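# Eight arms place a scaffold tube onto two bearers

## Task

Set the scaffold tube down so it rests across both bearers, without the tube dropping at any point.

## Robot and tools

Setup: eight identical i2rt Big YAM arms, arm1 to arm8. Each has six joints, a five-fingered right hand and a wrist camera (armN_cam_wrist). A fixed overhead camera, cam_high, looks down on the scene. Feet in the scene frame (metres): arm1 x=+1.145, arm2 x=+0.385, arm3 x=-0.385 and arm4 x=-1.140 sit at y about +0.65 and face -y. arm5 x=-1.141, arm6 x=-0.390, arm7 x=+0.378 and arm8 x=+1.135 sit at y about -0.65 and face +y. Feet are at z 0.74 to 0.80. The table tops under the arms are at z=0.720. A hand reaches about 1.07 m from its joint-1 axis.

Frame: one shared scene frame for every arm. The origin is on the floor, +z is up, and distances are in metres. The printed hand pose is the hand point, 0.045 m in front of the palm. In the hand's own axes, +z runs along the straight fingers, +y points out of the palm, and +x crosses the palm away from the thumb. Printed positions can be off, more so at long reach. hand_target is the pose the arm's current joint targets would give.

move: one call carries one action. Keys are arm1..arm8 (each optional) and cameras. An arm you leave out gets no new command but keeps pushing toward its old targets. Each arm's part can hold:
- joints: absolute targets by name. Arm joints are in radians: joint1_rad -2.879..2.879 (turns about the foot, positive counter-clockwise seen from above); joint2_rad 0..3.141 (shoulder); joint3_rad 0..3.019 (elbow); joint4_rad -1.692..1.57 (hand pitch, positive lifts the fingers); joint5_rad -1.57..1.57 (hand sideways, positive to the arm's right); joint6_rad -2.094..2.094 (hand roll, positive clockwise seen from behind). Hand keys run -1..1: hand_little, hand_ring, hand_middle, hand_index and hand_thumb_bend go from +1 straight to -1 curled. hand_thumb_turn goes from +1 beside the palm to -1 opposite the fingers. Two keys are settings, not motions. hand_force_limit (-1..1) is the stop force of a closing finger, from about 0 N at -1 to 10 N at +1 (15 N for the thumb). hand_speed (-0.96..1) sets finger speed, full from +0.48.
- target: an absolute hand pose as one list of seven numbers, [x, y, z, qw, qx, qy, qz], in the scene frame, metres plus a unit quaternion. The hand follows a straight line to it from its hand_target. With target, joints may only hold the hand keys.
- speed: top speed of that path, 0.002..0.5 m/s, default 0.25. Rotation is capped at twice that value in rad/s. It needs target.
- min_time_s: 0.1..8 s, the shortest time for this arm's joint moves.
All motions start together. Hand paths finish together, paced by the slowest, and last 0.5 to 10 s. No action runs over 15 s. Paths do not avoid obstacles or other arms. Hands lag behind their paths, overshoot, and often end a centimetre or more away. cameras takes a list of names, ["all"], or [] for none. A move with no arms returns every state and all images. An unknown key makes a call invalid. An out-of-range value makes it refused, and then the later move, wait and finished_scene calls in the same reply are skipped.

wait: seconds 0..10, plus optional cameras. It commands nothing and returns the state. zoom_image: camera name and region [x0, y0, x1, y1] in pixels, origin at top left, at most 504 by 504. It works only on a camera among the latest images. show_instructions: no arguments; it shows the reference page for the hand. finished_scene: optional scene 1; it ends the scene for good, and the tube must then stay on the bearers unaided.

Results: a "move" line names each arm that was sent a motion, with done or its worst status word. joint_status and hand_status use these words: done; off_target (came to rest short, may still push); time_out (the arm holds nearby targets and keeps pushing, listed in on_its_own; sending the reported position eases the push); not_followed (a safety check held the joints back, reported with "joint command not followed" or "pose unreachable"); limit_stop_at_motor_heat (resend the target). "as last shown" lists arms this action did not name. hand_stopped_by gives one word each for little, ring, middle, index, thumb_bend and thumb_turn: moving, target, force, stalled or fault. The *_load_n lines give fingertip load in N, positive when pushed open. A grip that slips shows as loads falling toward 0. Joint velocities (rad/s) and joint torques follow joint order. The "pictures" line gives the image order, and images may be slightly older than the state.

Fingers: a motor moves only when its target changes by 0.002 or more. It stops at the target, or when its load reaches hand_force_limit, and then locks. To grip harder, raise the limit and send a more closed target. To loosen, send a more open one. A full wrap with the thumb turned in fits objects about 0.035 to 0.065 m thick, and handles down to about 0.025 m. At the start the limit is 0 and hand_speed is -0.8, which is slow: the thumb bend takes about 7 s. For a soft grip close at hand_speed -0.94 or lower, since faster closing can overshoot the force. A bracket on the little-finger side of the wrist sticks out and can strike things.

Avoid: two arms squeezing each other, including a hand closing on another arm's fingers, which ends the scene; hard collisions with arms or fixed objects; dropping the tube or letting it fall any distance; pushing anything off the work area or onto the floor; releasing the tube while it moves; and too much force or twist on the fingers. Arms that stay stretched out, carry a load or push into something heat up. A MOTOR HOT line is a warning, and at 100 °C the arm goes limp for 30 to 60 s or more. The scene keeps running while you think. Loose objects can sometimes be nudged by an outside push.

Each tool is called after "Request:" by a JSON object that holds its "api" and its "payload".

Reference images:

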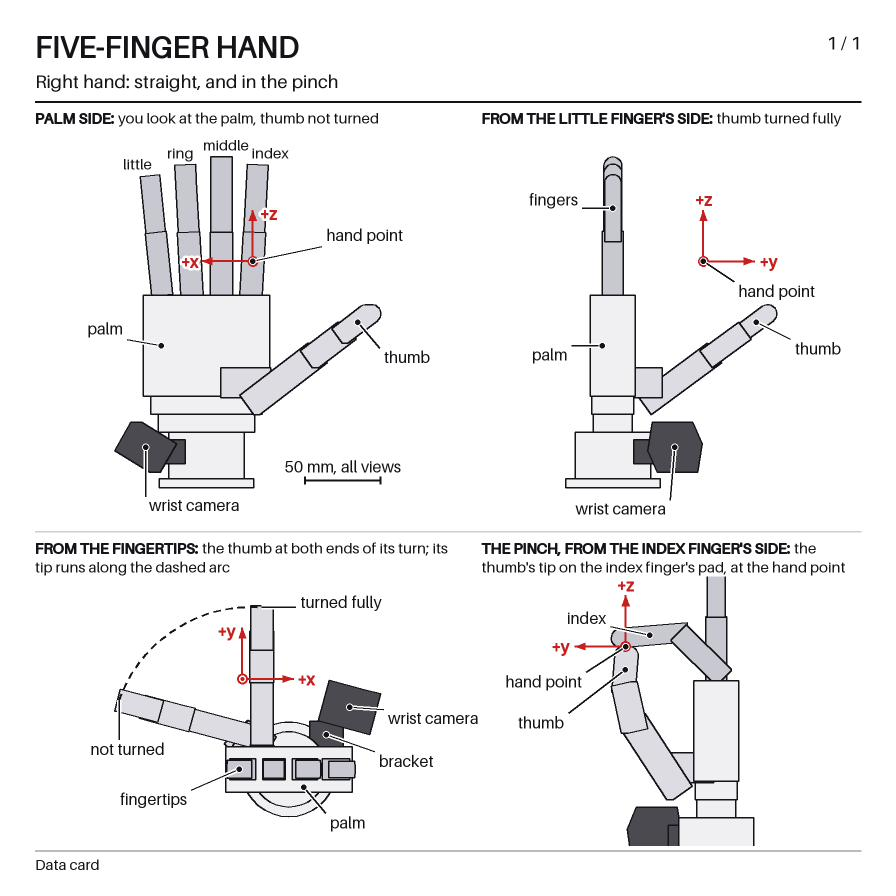

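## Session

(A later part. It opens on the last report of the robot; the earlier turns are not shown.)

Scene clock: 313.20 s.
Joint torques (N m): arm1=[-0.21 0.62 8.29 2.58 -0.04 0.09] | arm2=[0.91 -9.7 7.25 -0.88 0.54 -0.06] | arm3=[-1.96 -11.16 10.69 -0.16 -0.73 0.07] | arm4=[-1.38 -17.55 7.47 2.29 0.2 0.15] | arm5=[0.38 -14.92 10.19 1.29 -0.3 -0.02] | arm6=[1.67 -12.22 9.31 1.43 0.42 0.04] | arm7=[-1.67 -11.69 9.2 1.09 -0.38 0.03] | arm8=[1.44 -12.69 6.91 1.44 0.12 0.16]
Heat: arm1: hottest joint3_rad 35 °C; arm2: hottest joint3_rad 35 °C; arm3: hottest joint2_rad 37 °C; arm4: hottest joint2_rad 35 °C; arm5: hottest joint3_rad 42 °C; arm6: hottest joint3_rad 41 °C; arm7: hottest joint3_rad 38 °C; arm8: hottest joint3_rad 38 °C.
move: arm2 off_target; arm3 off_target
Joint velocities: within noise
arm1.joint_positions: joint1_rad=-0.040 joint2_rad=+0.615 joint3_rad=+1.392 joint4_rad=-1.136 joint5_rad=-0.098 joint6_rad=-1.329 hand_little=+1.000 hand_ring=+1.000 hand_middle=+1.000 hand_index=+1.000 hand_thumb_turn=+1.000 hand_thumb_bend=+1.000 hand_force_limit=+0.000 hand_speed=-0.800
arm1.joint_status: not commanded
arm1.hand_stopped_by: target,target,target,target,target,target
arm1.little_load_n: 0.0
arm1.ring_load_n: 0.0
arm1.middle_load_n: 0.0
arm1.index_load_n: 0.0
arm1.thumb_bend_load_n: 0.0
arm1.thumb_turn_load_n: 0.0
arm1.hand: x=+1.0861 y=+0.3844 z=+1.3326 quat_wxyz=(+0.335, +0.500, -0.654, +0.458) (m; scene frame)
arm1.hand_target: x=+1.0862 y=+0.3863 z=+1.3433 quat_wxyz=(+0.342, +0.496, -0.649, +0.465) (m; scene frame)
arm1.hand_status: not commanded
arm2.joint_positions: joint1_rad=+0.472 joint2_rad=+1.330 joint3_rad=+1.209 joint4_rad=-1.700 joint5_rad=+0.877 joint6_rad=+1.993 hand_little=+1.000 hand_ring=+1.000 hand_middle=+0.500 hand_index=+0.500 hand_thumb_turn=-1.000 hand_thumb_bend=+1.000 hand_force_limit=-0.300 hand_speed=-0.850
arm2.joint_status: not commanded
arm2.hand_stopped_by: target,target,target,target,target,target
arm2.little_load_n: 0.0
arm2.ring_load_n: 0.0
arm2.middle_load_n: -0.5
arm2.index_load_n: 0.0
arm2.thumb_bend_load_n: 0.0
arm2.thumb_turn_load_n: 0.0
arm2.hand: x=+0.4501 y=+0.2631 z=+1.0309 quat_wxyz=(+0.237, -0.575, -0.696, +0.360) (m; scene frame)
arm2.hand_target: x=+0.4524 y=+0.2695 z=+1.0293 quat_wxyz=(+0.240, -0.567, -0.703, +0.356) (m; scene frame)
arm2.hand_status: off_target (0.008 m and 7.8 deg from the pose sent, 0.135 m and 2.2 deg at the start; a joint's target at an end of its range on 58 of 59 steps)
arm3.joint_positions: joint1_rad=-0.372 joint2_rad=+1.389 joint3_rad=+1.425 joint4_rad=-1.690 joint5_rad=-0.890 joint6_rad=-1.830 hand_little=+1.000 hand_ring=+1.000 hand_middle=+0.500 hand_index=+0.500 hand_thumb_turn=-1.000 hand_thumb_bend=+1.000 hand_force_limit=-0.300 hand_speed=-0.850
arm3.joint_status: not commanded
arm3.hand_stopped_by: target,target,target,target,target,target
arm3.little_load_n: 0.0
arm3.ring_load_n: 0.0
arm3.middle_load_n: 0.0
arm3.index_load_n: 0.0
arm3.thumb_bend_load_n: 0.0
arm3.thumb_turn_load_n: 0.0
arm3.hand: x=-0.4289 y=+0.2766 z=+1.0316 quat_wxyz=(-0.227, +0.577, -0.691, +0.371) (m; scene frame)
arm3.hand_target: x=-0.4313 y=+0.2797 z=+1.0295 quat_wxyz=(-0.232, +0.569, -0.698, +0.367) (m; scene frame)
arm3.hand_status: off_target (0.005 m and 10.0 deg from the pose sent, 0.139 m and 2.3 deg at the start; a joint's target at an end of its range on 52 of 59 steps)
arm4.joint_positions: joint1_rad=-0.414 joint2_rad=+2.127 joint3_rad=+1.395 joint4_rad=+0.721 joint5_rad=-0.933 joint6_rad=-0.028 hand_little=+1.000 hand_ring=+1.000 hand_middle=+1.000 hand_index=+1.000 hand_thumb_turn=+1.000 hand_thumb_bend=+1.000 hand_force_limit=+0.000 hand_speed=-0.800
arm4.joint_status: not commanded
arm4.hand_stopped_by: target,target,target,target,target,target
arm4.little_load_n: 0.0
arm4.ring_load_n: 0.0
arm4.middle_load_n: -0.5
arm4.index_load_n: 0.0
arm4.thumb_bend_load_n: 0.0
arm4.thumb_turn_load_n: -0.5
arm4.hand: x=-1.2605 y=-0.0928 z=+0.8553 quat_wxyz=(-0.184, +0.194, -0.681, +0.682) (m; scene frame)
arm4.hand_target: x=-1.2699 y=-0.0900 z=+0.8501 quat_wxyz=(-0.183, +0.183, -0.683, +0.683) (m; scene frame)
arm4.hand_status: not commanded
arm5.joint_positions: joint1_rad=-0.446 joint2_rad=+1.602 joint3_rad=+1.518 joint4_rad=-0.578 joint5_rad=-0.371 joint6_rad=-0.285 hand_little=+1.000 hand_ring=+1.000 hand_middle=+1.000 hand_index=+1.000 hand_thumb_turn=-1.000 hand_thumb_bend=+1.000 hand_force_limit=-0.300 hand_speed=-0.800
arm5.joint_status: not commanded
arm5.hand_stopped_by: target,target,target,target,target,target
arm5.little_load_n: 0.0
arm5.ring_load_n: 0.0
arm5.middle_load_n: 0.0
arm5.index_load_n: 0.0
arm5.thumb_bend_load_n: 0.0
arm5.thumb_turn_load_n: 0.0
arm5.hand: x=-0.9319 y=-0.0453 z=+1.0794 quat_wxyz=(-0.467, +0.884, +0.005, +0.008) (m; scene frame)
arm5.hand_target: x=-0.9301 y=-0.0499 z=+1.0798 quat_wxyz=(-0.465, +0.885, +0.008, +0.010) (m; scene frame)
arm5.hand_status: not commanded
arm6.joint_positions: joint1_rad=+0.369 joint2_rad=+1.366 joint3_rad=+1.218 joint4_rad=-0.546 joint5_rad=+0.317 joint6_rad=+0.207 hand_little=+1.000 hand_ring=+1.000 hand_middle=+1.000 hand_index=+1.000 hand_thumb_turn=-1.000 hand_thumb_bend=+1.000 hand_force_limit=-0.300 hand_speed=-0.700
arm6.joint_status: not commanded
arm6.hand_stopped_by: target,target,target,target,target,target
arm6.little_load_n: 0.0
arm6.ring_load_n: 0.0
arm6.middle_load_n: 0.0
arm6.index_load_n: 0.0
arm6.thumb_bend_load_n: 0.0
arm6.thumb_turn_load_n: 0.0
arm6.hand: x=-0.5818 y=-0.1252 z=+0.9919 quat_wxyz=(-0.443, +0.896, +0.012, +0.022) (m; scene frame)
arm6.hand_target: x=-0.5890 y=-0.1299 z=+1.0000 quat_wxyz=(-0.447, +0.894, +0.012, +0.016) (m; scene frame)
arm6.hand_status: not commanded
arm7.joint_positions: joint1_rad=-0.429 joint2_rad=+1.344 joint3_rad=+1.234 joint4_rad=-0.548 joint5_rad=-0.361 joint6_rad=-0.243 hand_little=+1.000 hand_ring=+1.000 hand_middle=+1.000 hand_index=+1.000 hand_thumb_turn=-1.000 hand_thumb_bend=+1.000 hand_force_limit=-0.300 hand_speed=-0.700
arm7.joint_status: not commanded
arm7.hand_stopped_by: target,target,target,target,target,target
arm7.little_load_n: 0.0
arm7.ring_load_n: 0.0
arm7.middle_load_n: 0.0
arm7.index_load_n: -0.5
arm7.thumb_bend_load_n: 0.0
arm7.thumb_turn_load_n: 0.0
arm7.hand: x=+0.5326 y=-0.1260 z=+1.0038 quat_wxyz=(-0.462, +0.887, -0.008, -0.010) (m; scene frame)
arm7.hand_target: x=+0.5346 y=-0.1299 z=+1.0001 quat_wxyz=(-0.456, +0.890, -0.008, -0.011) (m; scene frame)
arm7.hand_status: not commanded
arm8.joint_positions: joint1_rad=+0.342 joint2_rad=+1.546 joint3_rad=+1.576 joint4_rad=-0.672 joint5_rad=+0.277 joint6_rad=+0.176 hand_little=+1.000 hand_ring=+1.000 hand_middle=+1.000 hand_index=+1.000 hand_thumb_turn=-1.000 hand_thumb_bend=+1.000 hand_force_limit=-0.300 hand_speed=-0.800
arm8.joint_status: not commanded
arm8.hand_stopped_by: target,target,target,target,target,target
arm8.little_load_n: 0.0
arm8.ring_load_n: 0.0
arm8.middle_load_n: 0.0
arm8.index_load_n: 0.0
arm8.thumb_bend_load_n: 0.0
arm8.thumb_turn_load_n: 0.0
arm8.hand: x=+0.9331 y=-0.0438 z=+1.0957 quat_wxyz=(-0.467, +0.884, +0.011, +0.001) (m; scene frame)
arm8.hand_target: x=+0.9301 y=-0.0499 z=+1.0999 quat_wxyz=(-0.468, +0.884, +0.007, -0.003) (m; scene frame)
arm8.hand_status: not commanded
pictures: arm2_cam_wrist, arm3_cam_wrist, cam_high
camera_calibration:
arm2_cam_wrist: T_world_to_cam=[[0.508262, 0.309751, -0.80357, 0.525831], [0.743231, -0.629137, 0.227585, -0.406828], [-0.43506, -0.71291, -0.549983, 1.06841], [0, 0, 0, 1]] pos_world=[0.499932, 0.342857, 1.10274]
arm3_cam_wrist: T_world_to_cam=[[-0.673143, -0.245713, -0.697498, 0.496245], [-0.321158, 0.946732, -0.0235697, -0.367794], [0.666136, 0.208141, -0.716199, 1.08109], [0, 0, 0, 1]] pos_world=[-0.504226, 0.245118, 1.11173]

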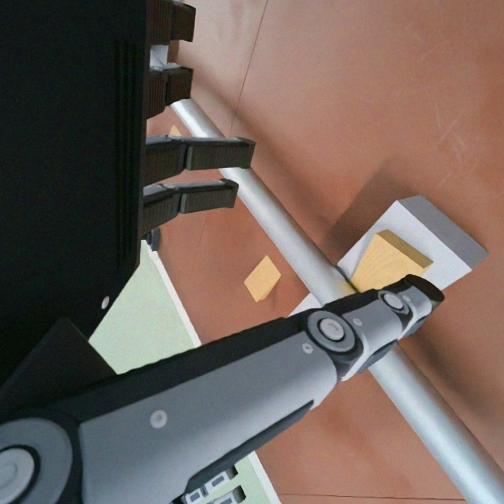

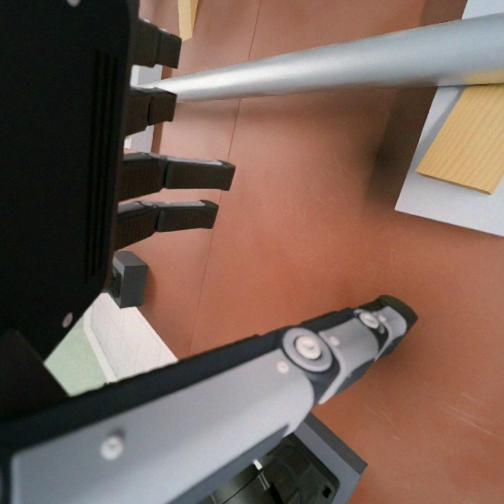

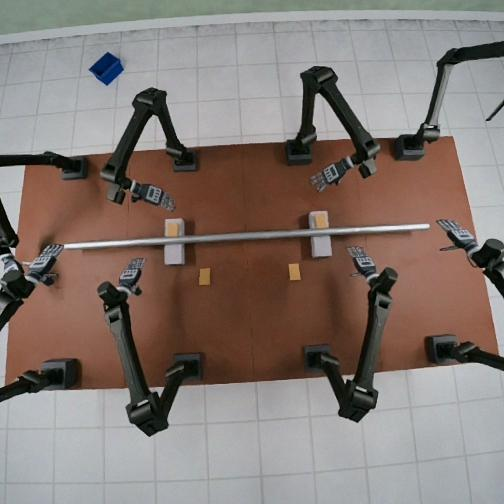

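Request:
{"api": "zoom_image", "payload": {"camera": "cam_high", "region": [150, 195, 350, 295]}}

Request:
{"api": "wait", "payload": {"seconds": 4, "cameras": ["arm2_cam_wrist", "arm3_cam_wrist", "cam_high"]}}

Request:
{"api": "zoom_image", "payload": {"camera": "cam_high", "region": [150, 195, 350, 295]}}

Scaled by 2.520 from the camera's 504x504 image, which has a finer 720x720 frame.

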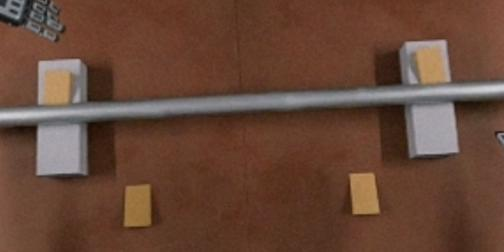

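Scene clock: 317.30 s.
Joint torques (N m): arm1=[-0.09 0.67 8.28 2.58 -0.04 0.09] | arm2=[0.97 -9.7 7.25 -0.9 0.54 -0.06] | arm3=[-0.97 -11.05 10.59 0.03 -0.69 0.06] | arm4=[-1.44 -17.44 7.49 2.25 0.19 0.14] | arm5=[-0.26 -14.1 10 1.05 -0.3 0.03] | arm6=[1.61 -12.22 9.31 1.43 0.42 0.04] | arm7=[-1.49 -11.69 9.26 1.09 -0.36 0.03] | arm8=[1.44 -12.69 6.91 1.46 0.12 0.16]
Heat: arm1: hottest joint3_rad 35 °C; arm2: hottest joint2_rad 34 °C; arm3: hottest joint2_rad 36 °C; arm4: hottest joint2_rad 35 °C; arm5: hottest joint3_rad 42 °C; arm6: hottest joint3_rad 41 °C; arm7: hottest joint3_rad 37 °C; arm8: hottest joint3_rad 38 °C.
Joint velocities: within noise
arm1.joint_positions: joint1_rad=-0.040 joint2_rad=+0.615 joint3_rad=+1.392 joint4_rad=-1.136 joint5_rad=-0.098 joint6_rad=-1.329 hand_little=+1.000 hand_ring=+1.000 hand_middle=+1.000 hand_index=+1.000 hand_thumb_turn=+1.000 hand_thumb_bend=+1.000 hand_force_limit=+0.000 hand_speed=-0.800
arm1.joint_status: not commanded
arm1.hand_stopped_by: target,target,target,target,target,target
arm1.little_load_n: 0.0
arm1.ring_load_n: 0.0
arm1.middle_load_n: 0.0
arm1.index_load_n: 0.0
arm1.thumb_bend_load_n: 0.0
arm1.thumb_turn_load_n: 0.0
arm1.hand: x=+1.0861 y=+0.3844 z=+1.3326 quat_wxyz=(+0.335, +0.500, -0.654, +0.458) (m; scene frame)
arm1.hand_target: x=+1.0862 y=+0.3863 z=+1.3433 quat_wxyz=(+0.342, +0.496, -0.649, +0.465) (m; scene frame)
arm1.hand_status: not commanded
arm2.joint_positions: joint1_rad=+0.472 joint2_rad=+1.330 joint3_rad=+1.209 joint4_rad=-1.700 joint5_rad=+0.877 joint6_rad=+1.992 hand_little=+1.000 hand_ring=+1.000 hand_middle=+0.500 hand_index=+0.500 hand_thumb_turn=-1.000 hand_thumb_bend=+1.000 hand_force_limit=-0.300 hand_speed=-0.850
arm2.joint_status: not commanded
arm2.hand_stopped_by: target,target,target,target,target,target
arm2.little_load_n: 0.0
arm2.ring_load_n: 0.0
arm2.middle_load_n: 0.0
arm2.index_load_n: -0.5
arm2.thumb_bend_load_n: -0.5
arm2.thumb_turn_load_n: 0.0
arm2.hand: x=+0.4502 y=+0.2632 z=+1.0309 quat_wxyz=(+0.237, -0.575, -0.696, +0.359) (m; scene frame)
arm2.hand_target: x=+0.4526 y=+0.2696 z=+1.0293 quat_wxyz=(+0.240, -0.566, -0.703, +0.356) (m; scene frame)
arm2.hand_status: off_target (0.007 m and 7.8 deg from the pose sent, 0.135 m and 2.2 deg at the start; a joint's target at an end of its range on 58 of 59 steps)
arm3.joint_positions: joint1_rad=-0.372 joint2_rad=+1.389 joint3_rad=+1.425 joint4_rad=-1.690 joint5_rad=-0.890 joint6_rad=-1.830 hand_little=+1.000 hand_ring=+1.000 hand_middle=+0.500 hand_index=+0.500 hand_thumb_turn=-1.000 hand_thumb_bend=+1.000 hand_force_limit=-0.300 hand_speed=-0.850
arm3.joint_status: not commanded
arm3.hand_stopped_by: target,target,target,target,target,target
arm3.little_load_n: 0.0
arm3.ring_load_n: 0.0
arm3.middle_load_n: 0.0
arm3.index_load_n: 0.0
arm3.thumb_bend_load_n: 0.0
arm3.thumb_turn_load_n: 0.0
arm3.hand: x=-0.4289 y=+0.2767 z=+1.0316 quat_wxyz=(-0.227, +0.577, -0.691, +0.371) (m; scene frame)
arm3.hand_target: x=-0.4313 y=+0.2797 z=+1.0295 quat_wxyz=(-0.232, +0.569, -0.698, +0.367) (m; scene frame)
arm3.hand_status: off_target (0.005 m and 10.0 deg from the pose sent, 0.139 m and 2.3 deg at the start; a joint's target at an end of its range on 52 of 59 steps)
arm4.joint_positions: joint1_rad=-0.414 joint2_rad=+2.127 joint3_rad=+1.395 joint4_rad=+0.721 joint5_rad=-0.933 joint6_rad=-0.028 hand_little=+1.000 hand_ring=+1.000 hand_middle=+1.000 hand_index=+1.000 hand_thumb_turn=+1.000 hand_thumb_bend=+1.000 hand_force_limit=+0.000 hand_speed=-0.800
arm4.joint_status: not commanded
arm4.hand_stopped_by: target,target,target,target,target,target
arm4.little_load_n: 0.0
arm4.ring_load_n: 0.0
arm4.middle_load_n: 0.0
arm4.index_load_n: 0.0
arm4.thumb_bend_load_n: 0.0
arm4.thumb_turn_load_n: -0.5
arm4.hand: x=-1.2605 y=-0.0928 z=+0.8553 quat_wxyz=(-0.184, +0.194, -0.681, +0.682) (m; scene frame)
arm4.hand_target: x=-1.2699 y=-0.0900 z=+0.8501 quat_wxyz=(-0.183, +0.183, -0.683, +0.683) (m; scene frame)
arm4.hand_status: not commanded
arm5.joint_positions: joint1_rad=-0.446 joint2_rad=+1.602 joint3_rad=+1.518 joint4_rad=-0.578 joint5_rad=-0.371 joint6_rad=-0.285 hand_little=+1.000 hand_ring=+1.000 hand_middle=+1.000 hand_index=+1.000 hand_thumb_turn=-1.000 hand_thumb_bend=+1.000 hand_force_limit=-0.300 hand_speed=-0.800
arm5.joint_status: not commanded
arm5.hand_stopped_by: target,target,target,target,target,target
arm5.little_load_n: 0.0
arm5.ring_load_n: 0.0
arm5.middle_load_n: 0.0
arm5.index_load_n: 0.0
arm5.thumb_bend_load_n: 0.0
arm5.thumb_turn_load_n: 0.0
arm5.hand: x=-0.9319 y=-0.0453 z=+1.0794 quat_wxyz=(-0.467, +0.884, +0.005, +0.008) (m; scene frame)
arm5.hand_target: x=-0.9301 y=-0.0499 z=+1.0798 quat_wxyz=(-0.465, +0.885, +0.008, +0.010) (m; scene frame)
arm5.hand_status: not commanded
arm6.joint_positions: joint1_rad=+0.369 joint2_rad=+1.366 joint3_rad=+1.218 joint4_rad=-0.546 joint5_rad=+0.317 joint6_rad=+0.207 hand_little=+1.000 hand_ring=+1.000 hand_middle=+1.000 hand_index=+1.000 hand_thumb_turn=-1.000 hand_thumb_bend=+1.000 hand_force_limit=-0.300 hand_speed=-0.700
arm6.joint_status: not commanded
arm6.hand_stopped_by: target,target,target,target,target,target
arm6.little_load_n: 0.0
arm6.ring_load_n: 0.0
arm6.middle_load_n: 0.0
arm6.index_load_n: 0.0
arm6.thumb_bend_load_n: 0.0
arm6.thumb_turn_load_n: 0.0
arm6.hand: x=-0.5818 y=-0.1252 z=+0.9919 quat_wxyz=(-0.443, +0.896, +0.012, +0.022) (m; scene frame)
arm6.hand_target: x=-0.5890 y=-0.1299 z=+1.0000 quat_wxyz=(-0.447, +0.894, +0.012, +0.016) (m; scene frame)
arm6.hand_status: not commanded
arm7.joint_positions: joint1_rad=-0.429 joint2_rad=+1.344 joint3_rad=+1.234 joint4_rad=-0.548 joint5_rad=-0.361 joint6_rad=-0.243 hand_little=+1.000 hand_ring=+1.000 hand_middle=+1.000 hand_index=+1.000 hand_thumb_turn=-1.000 hand_thumb_bend=+1.000 hand_force_limit=-0.300 hand_speed=-0.700
arm7.joint_status: not commanded
arm7.hand_stopped_by: target,target,target,target,target,target
arm7.little_load_n: 0.0
arm7.ring_load_n: 0.0
arm7.middle_load_n: 0.0
arm7.index_load_n: 0.0
arm7.thumb_bend_load_n: 0.0
arm7.thumb_turn_load_n: 0.0
arm7.hand: x=+0.5326 y=-0.1260 z=+1.0038 quat_wxyz=(-0.462, +0.887, -0.008, -0.010) (m; scene frame)
arm7.hand_target: x=+0.5346 y=-0.1299 z=+1.0001 quat_wxyz=(-0.456, +0.890, -0.008, -0.011) (m; scene frame)
arm7.hand_status: not commanded
arm8.joint_positions: joint1_rad=+0.342 joint2_rad=+1.546 joint3_rad=+1.576 joint4_rad=-0.672 joint5_rad=+0.277 joint6_rad=+0.176 hand_little=+1.000 hand_ring=+1.000 hand_middle=+1.000 hand_index=+1.000 hand_thumb_turn=-1.000 hand_thumb_bend=+1.000 hand_force_limit=-0.300 hand_speed=-0.800
arm8.joint_status: not commanded
arm8.hand_stopped_by: target,target,target,target,target,target
arm8.little_load_n: 0.0
arm8.ring_load_n: 0.0
arm8.middle_load_n: 0.0
arm8.index_load_n: 0.0
arm8.thumb_bend_load_n: -0.5
arm8.thumb_turn_load_n: 0.0
arm8.hand: x=+0.9331 y=-0.0438 z=+1.0957 quat_wxyz=(-0.467, +0.884, +0.011, +0.001) (m; scene frame)
arm8.hand_target: x=+0.9301 y=-0.0499 z=+1.0999 quat_wxyz=(-0.468, +0.884, +0.007, -0.003) (m; scene frame)
arm8.hand_status: not commanded
wait: 4.00 s; at rest by 0.17 s
pictures: arm2_cam_wrist, arm3_cam_wrist, cam_high
camera_calibration:
arm2_cam_wrist: T_world_to_cam=[[0.507825, 0.310624, -0.803509, 0.525603], [0.743829, -0.628606, 0.227097, -0.406782], [-0.434548, -0.712999, -0.550273, 1.06862], [0, 0, 0, 1]] pos_world=[0.50003, 0.342957, 1.10274]
arm3_cam_wrist: T_world_to_cam=[[-0.673086, -0.245381, -0.69767, 0.496382], [-0.320995, 0.946794, -0.0233177, -0.368008], [0.666271, 0.208254, -0.71604, 1.08095], [0, 0, 0, 1]] pos_world=[-0.504226, 0.245118, 1.11173]

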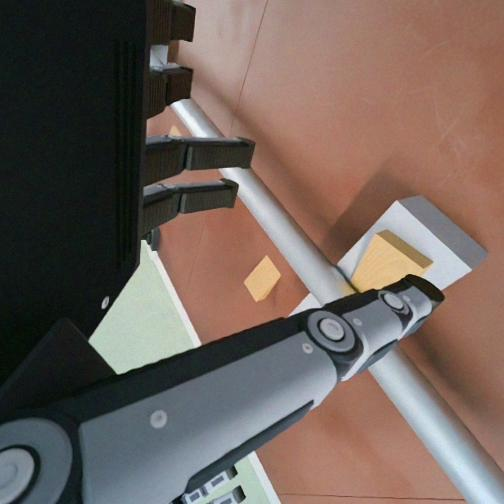

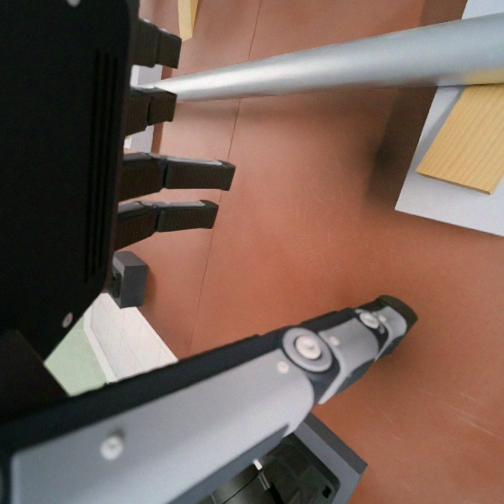

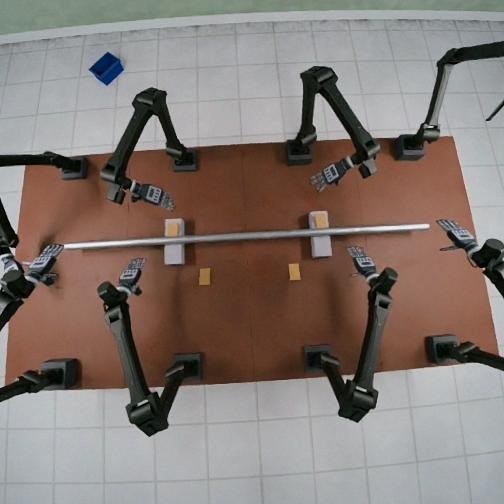

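Scaled by 2.520 from the camera's 504x504 image, which has a finer 720x720 frame.

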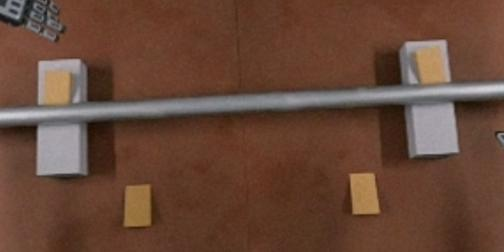

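Request:
{"api": "finished_scene", "payload": {"scene": 1}}

The scene is finished: the task was done.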